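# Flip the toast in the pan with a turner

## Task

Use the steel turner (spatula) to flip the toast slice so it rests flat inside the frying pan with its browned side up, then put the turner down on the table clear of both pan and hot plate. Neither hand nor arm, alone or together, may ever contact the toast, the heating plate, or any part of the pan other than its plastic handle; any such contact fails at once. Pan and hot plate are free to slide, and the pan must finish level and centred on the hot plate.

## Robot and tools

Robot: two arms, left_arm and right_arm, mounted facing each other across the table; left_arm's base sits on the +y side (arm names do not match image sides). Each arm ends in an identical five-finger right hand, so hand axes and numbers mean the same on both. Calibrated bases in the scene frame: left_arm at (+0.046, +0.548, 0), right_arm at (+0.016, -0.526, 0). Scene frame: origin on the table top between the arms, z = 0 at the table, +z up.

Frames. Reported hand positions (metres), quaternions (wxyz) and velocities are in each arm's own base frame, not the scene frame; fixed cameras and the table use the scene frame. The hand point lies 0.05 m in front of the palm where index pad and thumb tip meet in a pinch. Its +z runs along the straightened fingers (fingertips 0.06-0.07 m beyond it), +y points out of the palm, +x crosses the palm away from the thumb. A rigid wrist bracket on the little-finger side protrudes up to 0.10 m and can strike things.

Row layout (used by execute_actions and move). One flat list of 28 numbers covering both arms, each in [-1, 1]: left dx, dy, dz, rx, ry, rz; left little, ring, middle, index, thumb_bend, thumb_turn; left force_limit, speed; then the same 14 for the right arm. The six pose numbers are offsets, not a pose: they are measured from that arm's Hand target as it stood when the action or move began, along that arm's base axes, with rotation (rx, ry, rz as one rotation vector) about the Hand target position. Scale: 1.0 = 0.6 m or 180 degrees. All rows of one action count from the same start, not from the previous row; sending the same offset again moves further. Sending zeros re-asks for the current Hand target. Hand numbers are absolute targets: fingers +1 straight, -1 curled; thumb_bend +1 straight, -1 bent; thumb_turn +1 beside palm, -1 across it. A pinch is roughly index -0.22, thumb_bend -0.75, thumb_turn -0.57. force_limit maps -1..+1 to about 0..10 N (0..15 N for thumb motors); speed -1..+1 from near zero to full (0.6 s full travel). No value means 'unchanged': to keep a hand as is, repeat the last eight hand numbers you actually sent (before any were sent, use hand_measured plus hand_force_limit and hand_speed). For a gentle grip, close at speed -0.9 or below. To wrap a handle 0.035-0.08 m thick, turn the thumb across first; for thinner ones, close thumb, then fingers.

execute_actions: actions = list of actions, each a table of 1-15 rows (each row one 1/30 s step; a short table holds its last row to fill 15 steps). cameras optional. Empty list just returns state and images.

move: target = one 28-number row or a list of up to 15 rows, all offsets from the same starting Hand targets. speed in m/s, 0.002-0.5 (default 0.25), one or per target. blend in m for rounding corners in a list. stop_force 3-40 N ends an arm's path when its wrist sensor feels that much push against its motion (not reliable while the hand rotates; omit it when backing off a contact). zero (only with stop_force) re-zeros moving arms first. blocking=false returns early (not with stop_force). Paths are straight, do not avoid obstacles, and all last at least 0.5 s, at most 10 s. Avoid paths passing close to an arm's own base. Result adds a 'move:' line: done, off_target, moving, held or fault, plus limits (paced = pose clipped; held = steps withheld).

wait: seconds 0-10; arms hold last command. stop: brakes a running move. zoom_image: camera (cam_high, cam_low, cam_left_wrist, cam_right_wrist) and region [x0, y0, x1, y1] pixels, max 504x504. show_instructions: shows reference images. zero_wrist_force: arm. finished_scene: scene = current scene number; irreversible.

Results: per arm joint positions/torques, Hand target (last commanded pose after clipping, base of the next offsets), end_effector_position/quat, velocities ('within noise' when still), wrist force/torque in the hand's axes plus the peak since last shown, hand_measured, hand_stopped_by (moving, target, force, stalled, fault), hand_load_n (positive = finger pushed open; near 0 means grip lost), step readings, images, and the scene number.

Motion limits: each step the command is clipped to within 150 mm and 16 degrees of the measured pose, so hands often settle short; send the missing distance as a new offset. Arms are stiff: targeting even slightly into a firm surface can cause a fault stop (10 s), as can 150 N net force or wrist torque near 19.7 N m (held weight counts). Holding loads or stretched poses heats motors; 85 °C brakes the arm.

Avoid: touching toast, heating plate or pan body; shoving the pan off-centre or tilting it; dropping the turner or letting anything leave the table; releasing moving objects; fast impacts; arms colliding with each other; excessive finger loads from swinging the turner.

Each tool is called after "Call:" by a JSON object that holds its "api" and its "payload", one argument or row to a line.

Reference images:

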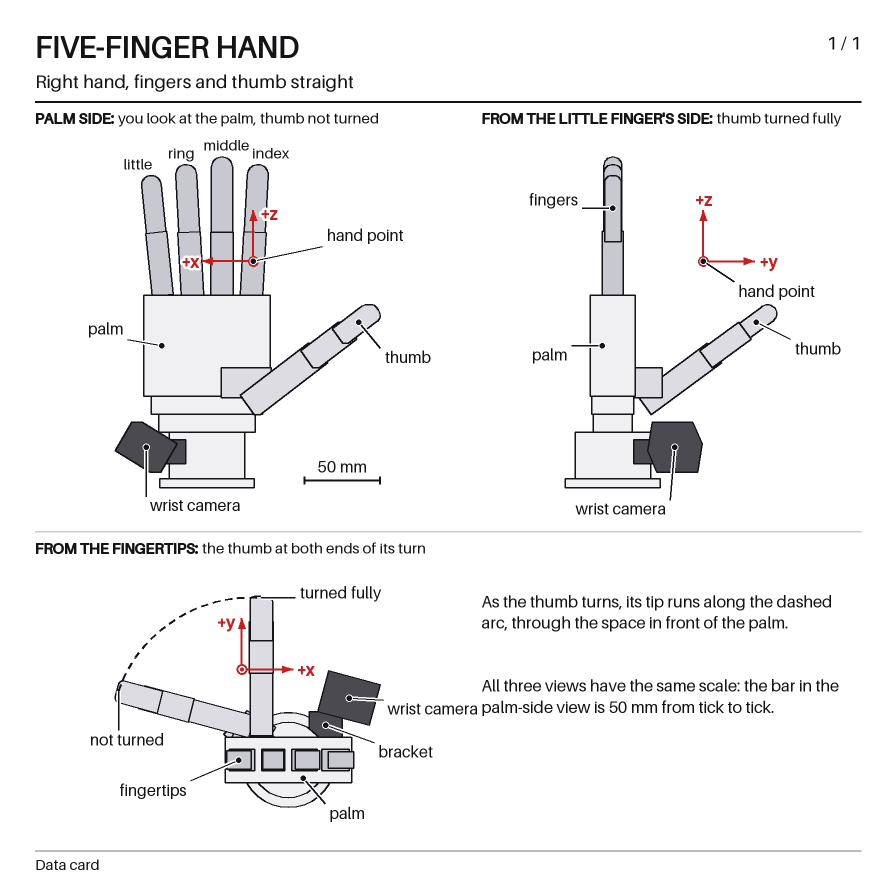

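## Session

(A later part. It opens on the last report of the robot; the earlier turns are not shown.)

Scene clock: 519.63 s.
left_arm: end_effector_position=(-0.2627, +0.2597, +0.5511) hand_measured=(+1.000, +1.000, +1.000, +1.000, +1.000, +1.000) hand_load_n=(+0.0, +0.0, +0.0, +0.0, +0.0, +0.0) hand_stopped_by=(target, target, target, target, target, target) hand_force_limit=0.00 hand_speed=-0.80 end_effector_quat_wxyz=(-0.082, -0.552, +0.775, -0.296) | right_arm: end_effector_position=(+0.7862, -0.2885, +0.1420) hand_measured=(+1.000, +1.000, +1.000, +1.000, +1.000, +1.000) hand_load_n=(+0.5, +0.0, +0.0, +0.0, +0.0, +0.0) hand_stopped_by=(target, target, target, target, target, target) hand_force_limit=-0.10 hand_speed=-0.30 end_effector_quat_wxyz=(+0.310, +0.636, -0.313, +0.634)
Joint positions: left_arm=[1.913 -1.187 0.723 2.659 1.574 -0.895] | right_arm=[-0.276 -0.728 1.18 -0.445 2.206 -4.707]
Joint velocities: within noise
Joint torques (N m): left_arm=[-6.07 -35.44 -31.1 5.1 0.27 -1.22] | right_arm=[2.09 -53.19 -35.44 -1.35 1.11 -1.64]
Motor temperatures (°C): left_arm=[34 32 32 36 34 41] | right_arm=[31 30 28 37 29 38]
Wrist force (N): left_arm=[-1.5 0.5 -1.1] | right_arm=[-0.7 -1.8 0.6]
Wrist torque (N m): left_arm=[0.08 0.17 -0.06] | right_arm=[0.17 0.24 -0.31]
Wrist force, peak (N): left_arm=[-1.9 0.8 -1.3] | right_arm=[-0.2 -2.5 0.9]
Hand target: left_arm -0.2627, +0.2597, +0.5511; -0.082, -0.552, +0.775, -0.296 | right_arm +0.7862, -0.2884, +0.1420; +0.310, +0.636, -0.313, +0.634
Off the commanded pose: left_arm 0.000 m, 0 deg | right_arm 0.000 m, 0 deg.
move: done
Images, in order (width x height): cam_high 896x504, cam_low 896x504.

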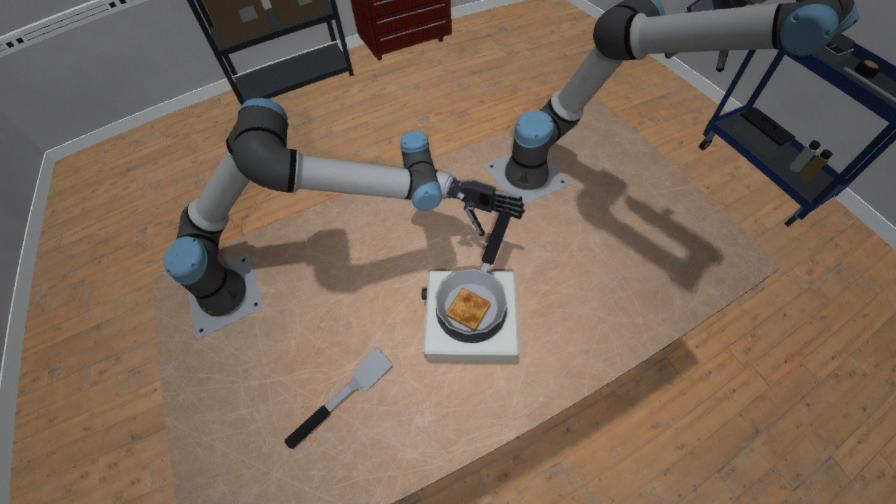

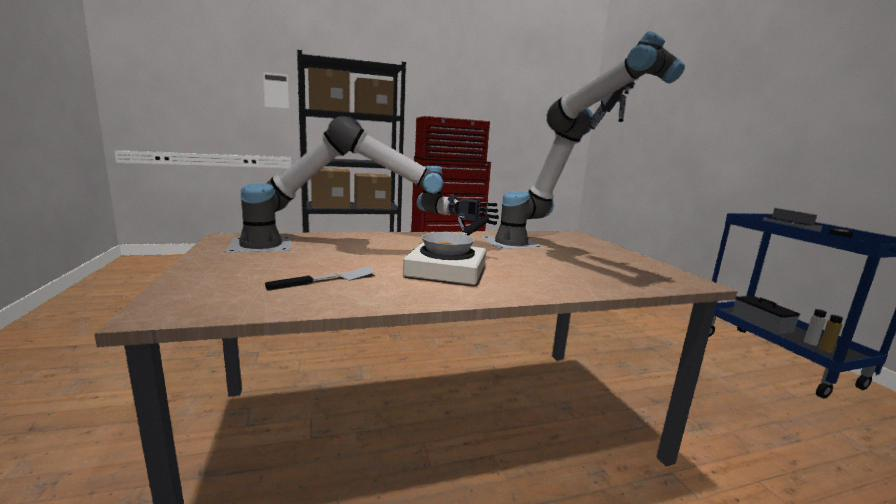

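Call:
{"api": "move", "payload": {
  "target": [
    [0,0,0,0,0,0,1,1,1,1,1,1,0,-0.8,0.053,0.041,0.0,0,0,0,1,1,1,1,1,1,-0.1,-0.3],
    [0,0,0,0,0,0,1,1,1,1,1,1,0,-0.8,0.053,0.041,0.3,0,0,0,1,1,1,1,1,1,-0.1,-0.3]
  ],
  "speed": [0.06,0.2],
  "cameras": ["cam_high","cam_low"]
}}

Call:
{"api": "zoom_image", "payload": {
  "camera": "cam_high",
  "region": [420, 260, 520, 360]
}}

Call:
{"api": "zoom_image", "payload": {
  "camera": "cam_low",
  "region": [400, 220, 490, 290]
}}

Scene clock: 523.17 s.
left_arm: end_effector_position=(-0.2627, +0.2597, +0.5511) hand_measured=(+1.000, +1.000, +1.000, +1.000, +1.000, +1.000) hand_load_n=(+0.0, +0.0, +0.0, +0.0, +0.0, +0.0) hand_stopped_by=(target, target, target, target, target, target) hand_force_limit=0.00 hand_speed=-0.80 end_effector_quat_wxyz=(-0.082, -0.552, +0.775, -0.296) | right_arm: end_effector_position=(+0.8180, -0.2639, +0.3219) hand_measured=(+1.000, +1.000, +1.000, +1.000, +1.000, +1.000) hand_load_n=(+0.0, +0.0, +0.0, +0.0, +0.0, +0.0) hand_stopped_by=(target, target, target, target, target, target) hand_force_limit=-0.10 hand_speed=-0.30 end_effector_quat_wxyz=(+0.310, +0.636, -0.313, +0.634)
Joint positions: left_arm=[1.913 -1.187 0.723 2.659 1.574 -0.895] | right_arm=[-0.229 -0.757 0.758 0.006 2.253 -4.706]
Joint velocities: within noise
Joint torques (N m): left_arm=[-5.88 -34.93 -29.26 5.23 0.41 -1.3] | right_arm=[5.93 -68.06 -29.48 -2.09 -0.15 -0.05]
Motor temperatures (°C): left_arm=[34 32 32 36 34 41] | right_arm=[31 30 28 37 29 38]
Wrist force (N): left_arm=[-1.3 0.8 -1.2] | right_arm=[-0.2 -0.5 0.4]
Wrist torque (N m): left_arm=[0.12 0.14 -0.04] | right_arm=[0.16 0.21 -0.23]
Wrist force, peak (N): left_arm=[-1.7 0.9 -1.5] | right_arm=[-2.5 -0.4 0.3]
Hand target: left_arm -0.2627, +0.2597, +0.5511; -0.082, -0.552, +0.775, -0.296 | right_arm +0.8180, -0.2638, +0.3220; +0.310, +0.636, -0.313, +0.634
Off the commanded pose: left_arm 0.000 m, 0 deg | right_arm 0.000 m, 0 deg.
move: done
Images, in order (width x height): cam_high 896x504, cam_low 896x504.

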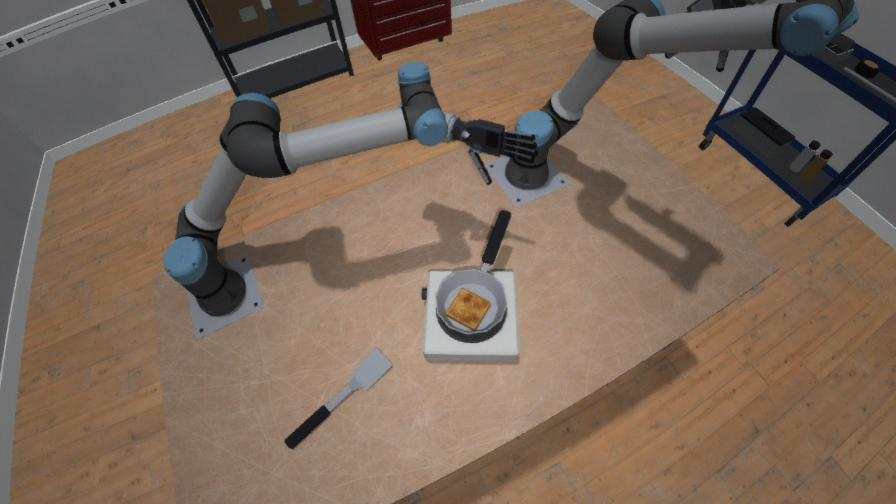

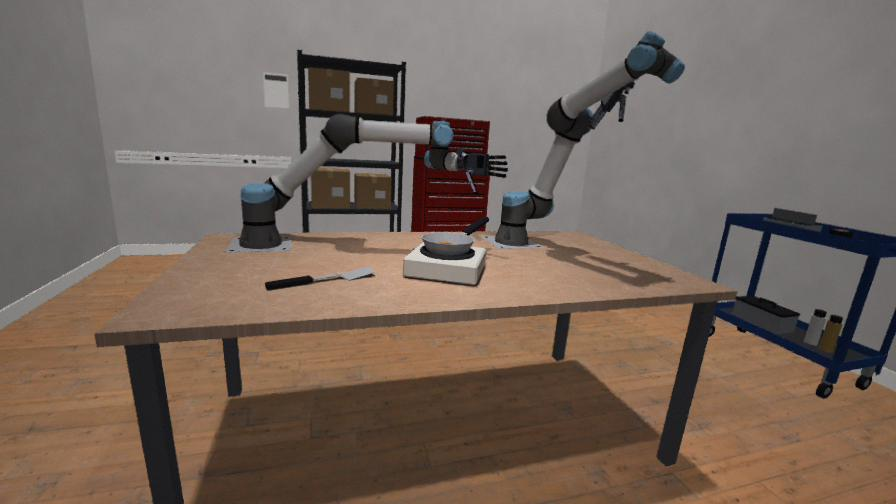

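Scaled by 5.040 from the camera's 896x504 image, which has a finer 1280x720 frame.

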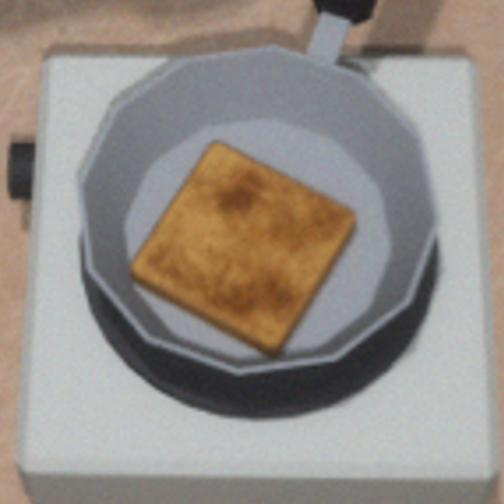

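Scaled by 5.600 from the camera's 896x504 image, which has a finer 1280x720 frame.

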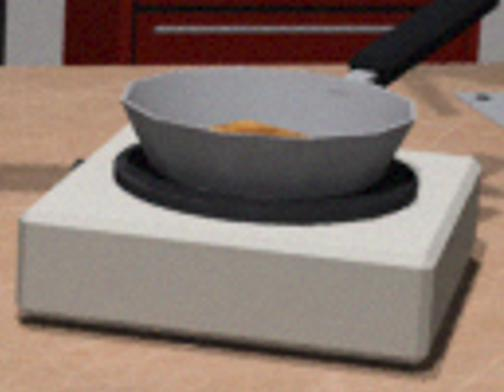

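Call:
{"api": "finished_scene", "payload": {
  "scene": 1
}}

The scene is finished: the task was done.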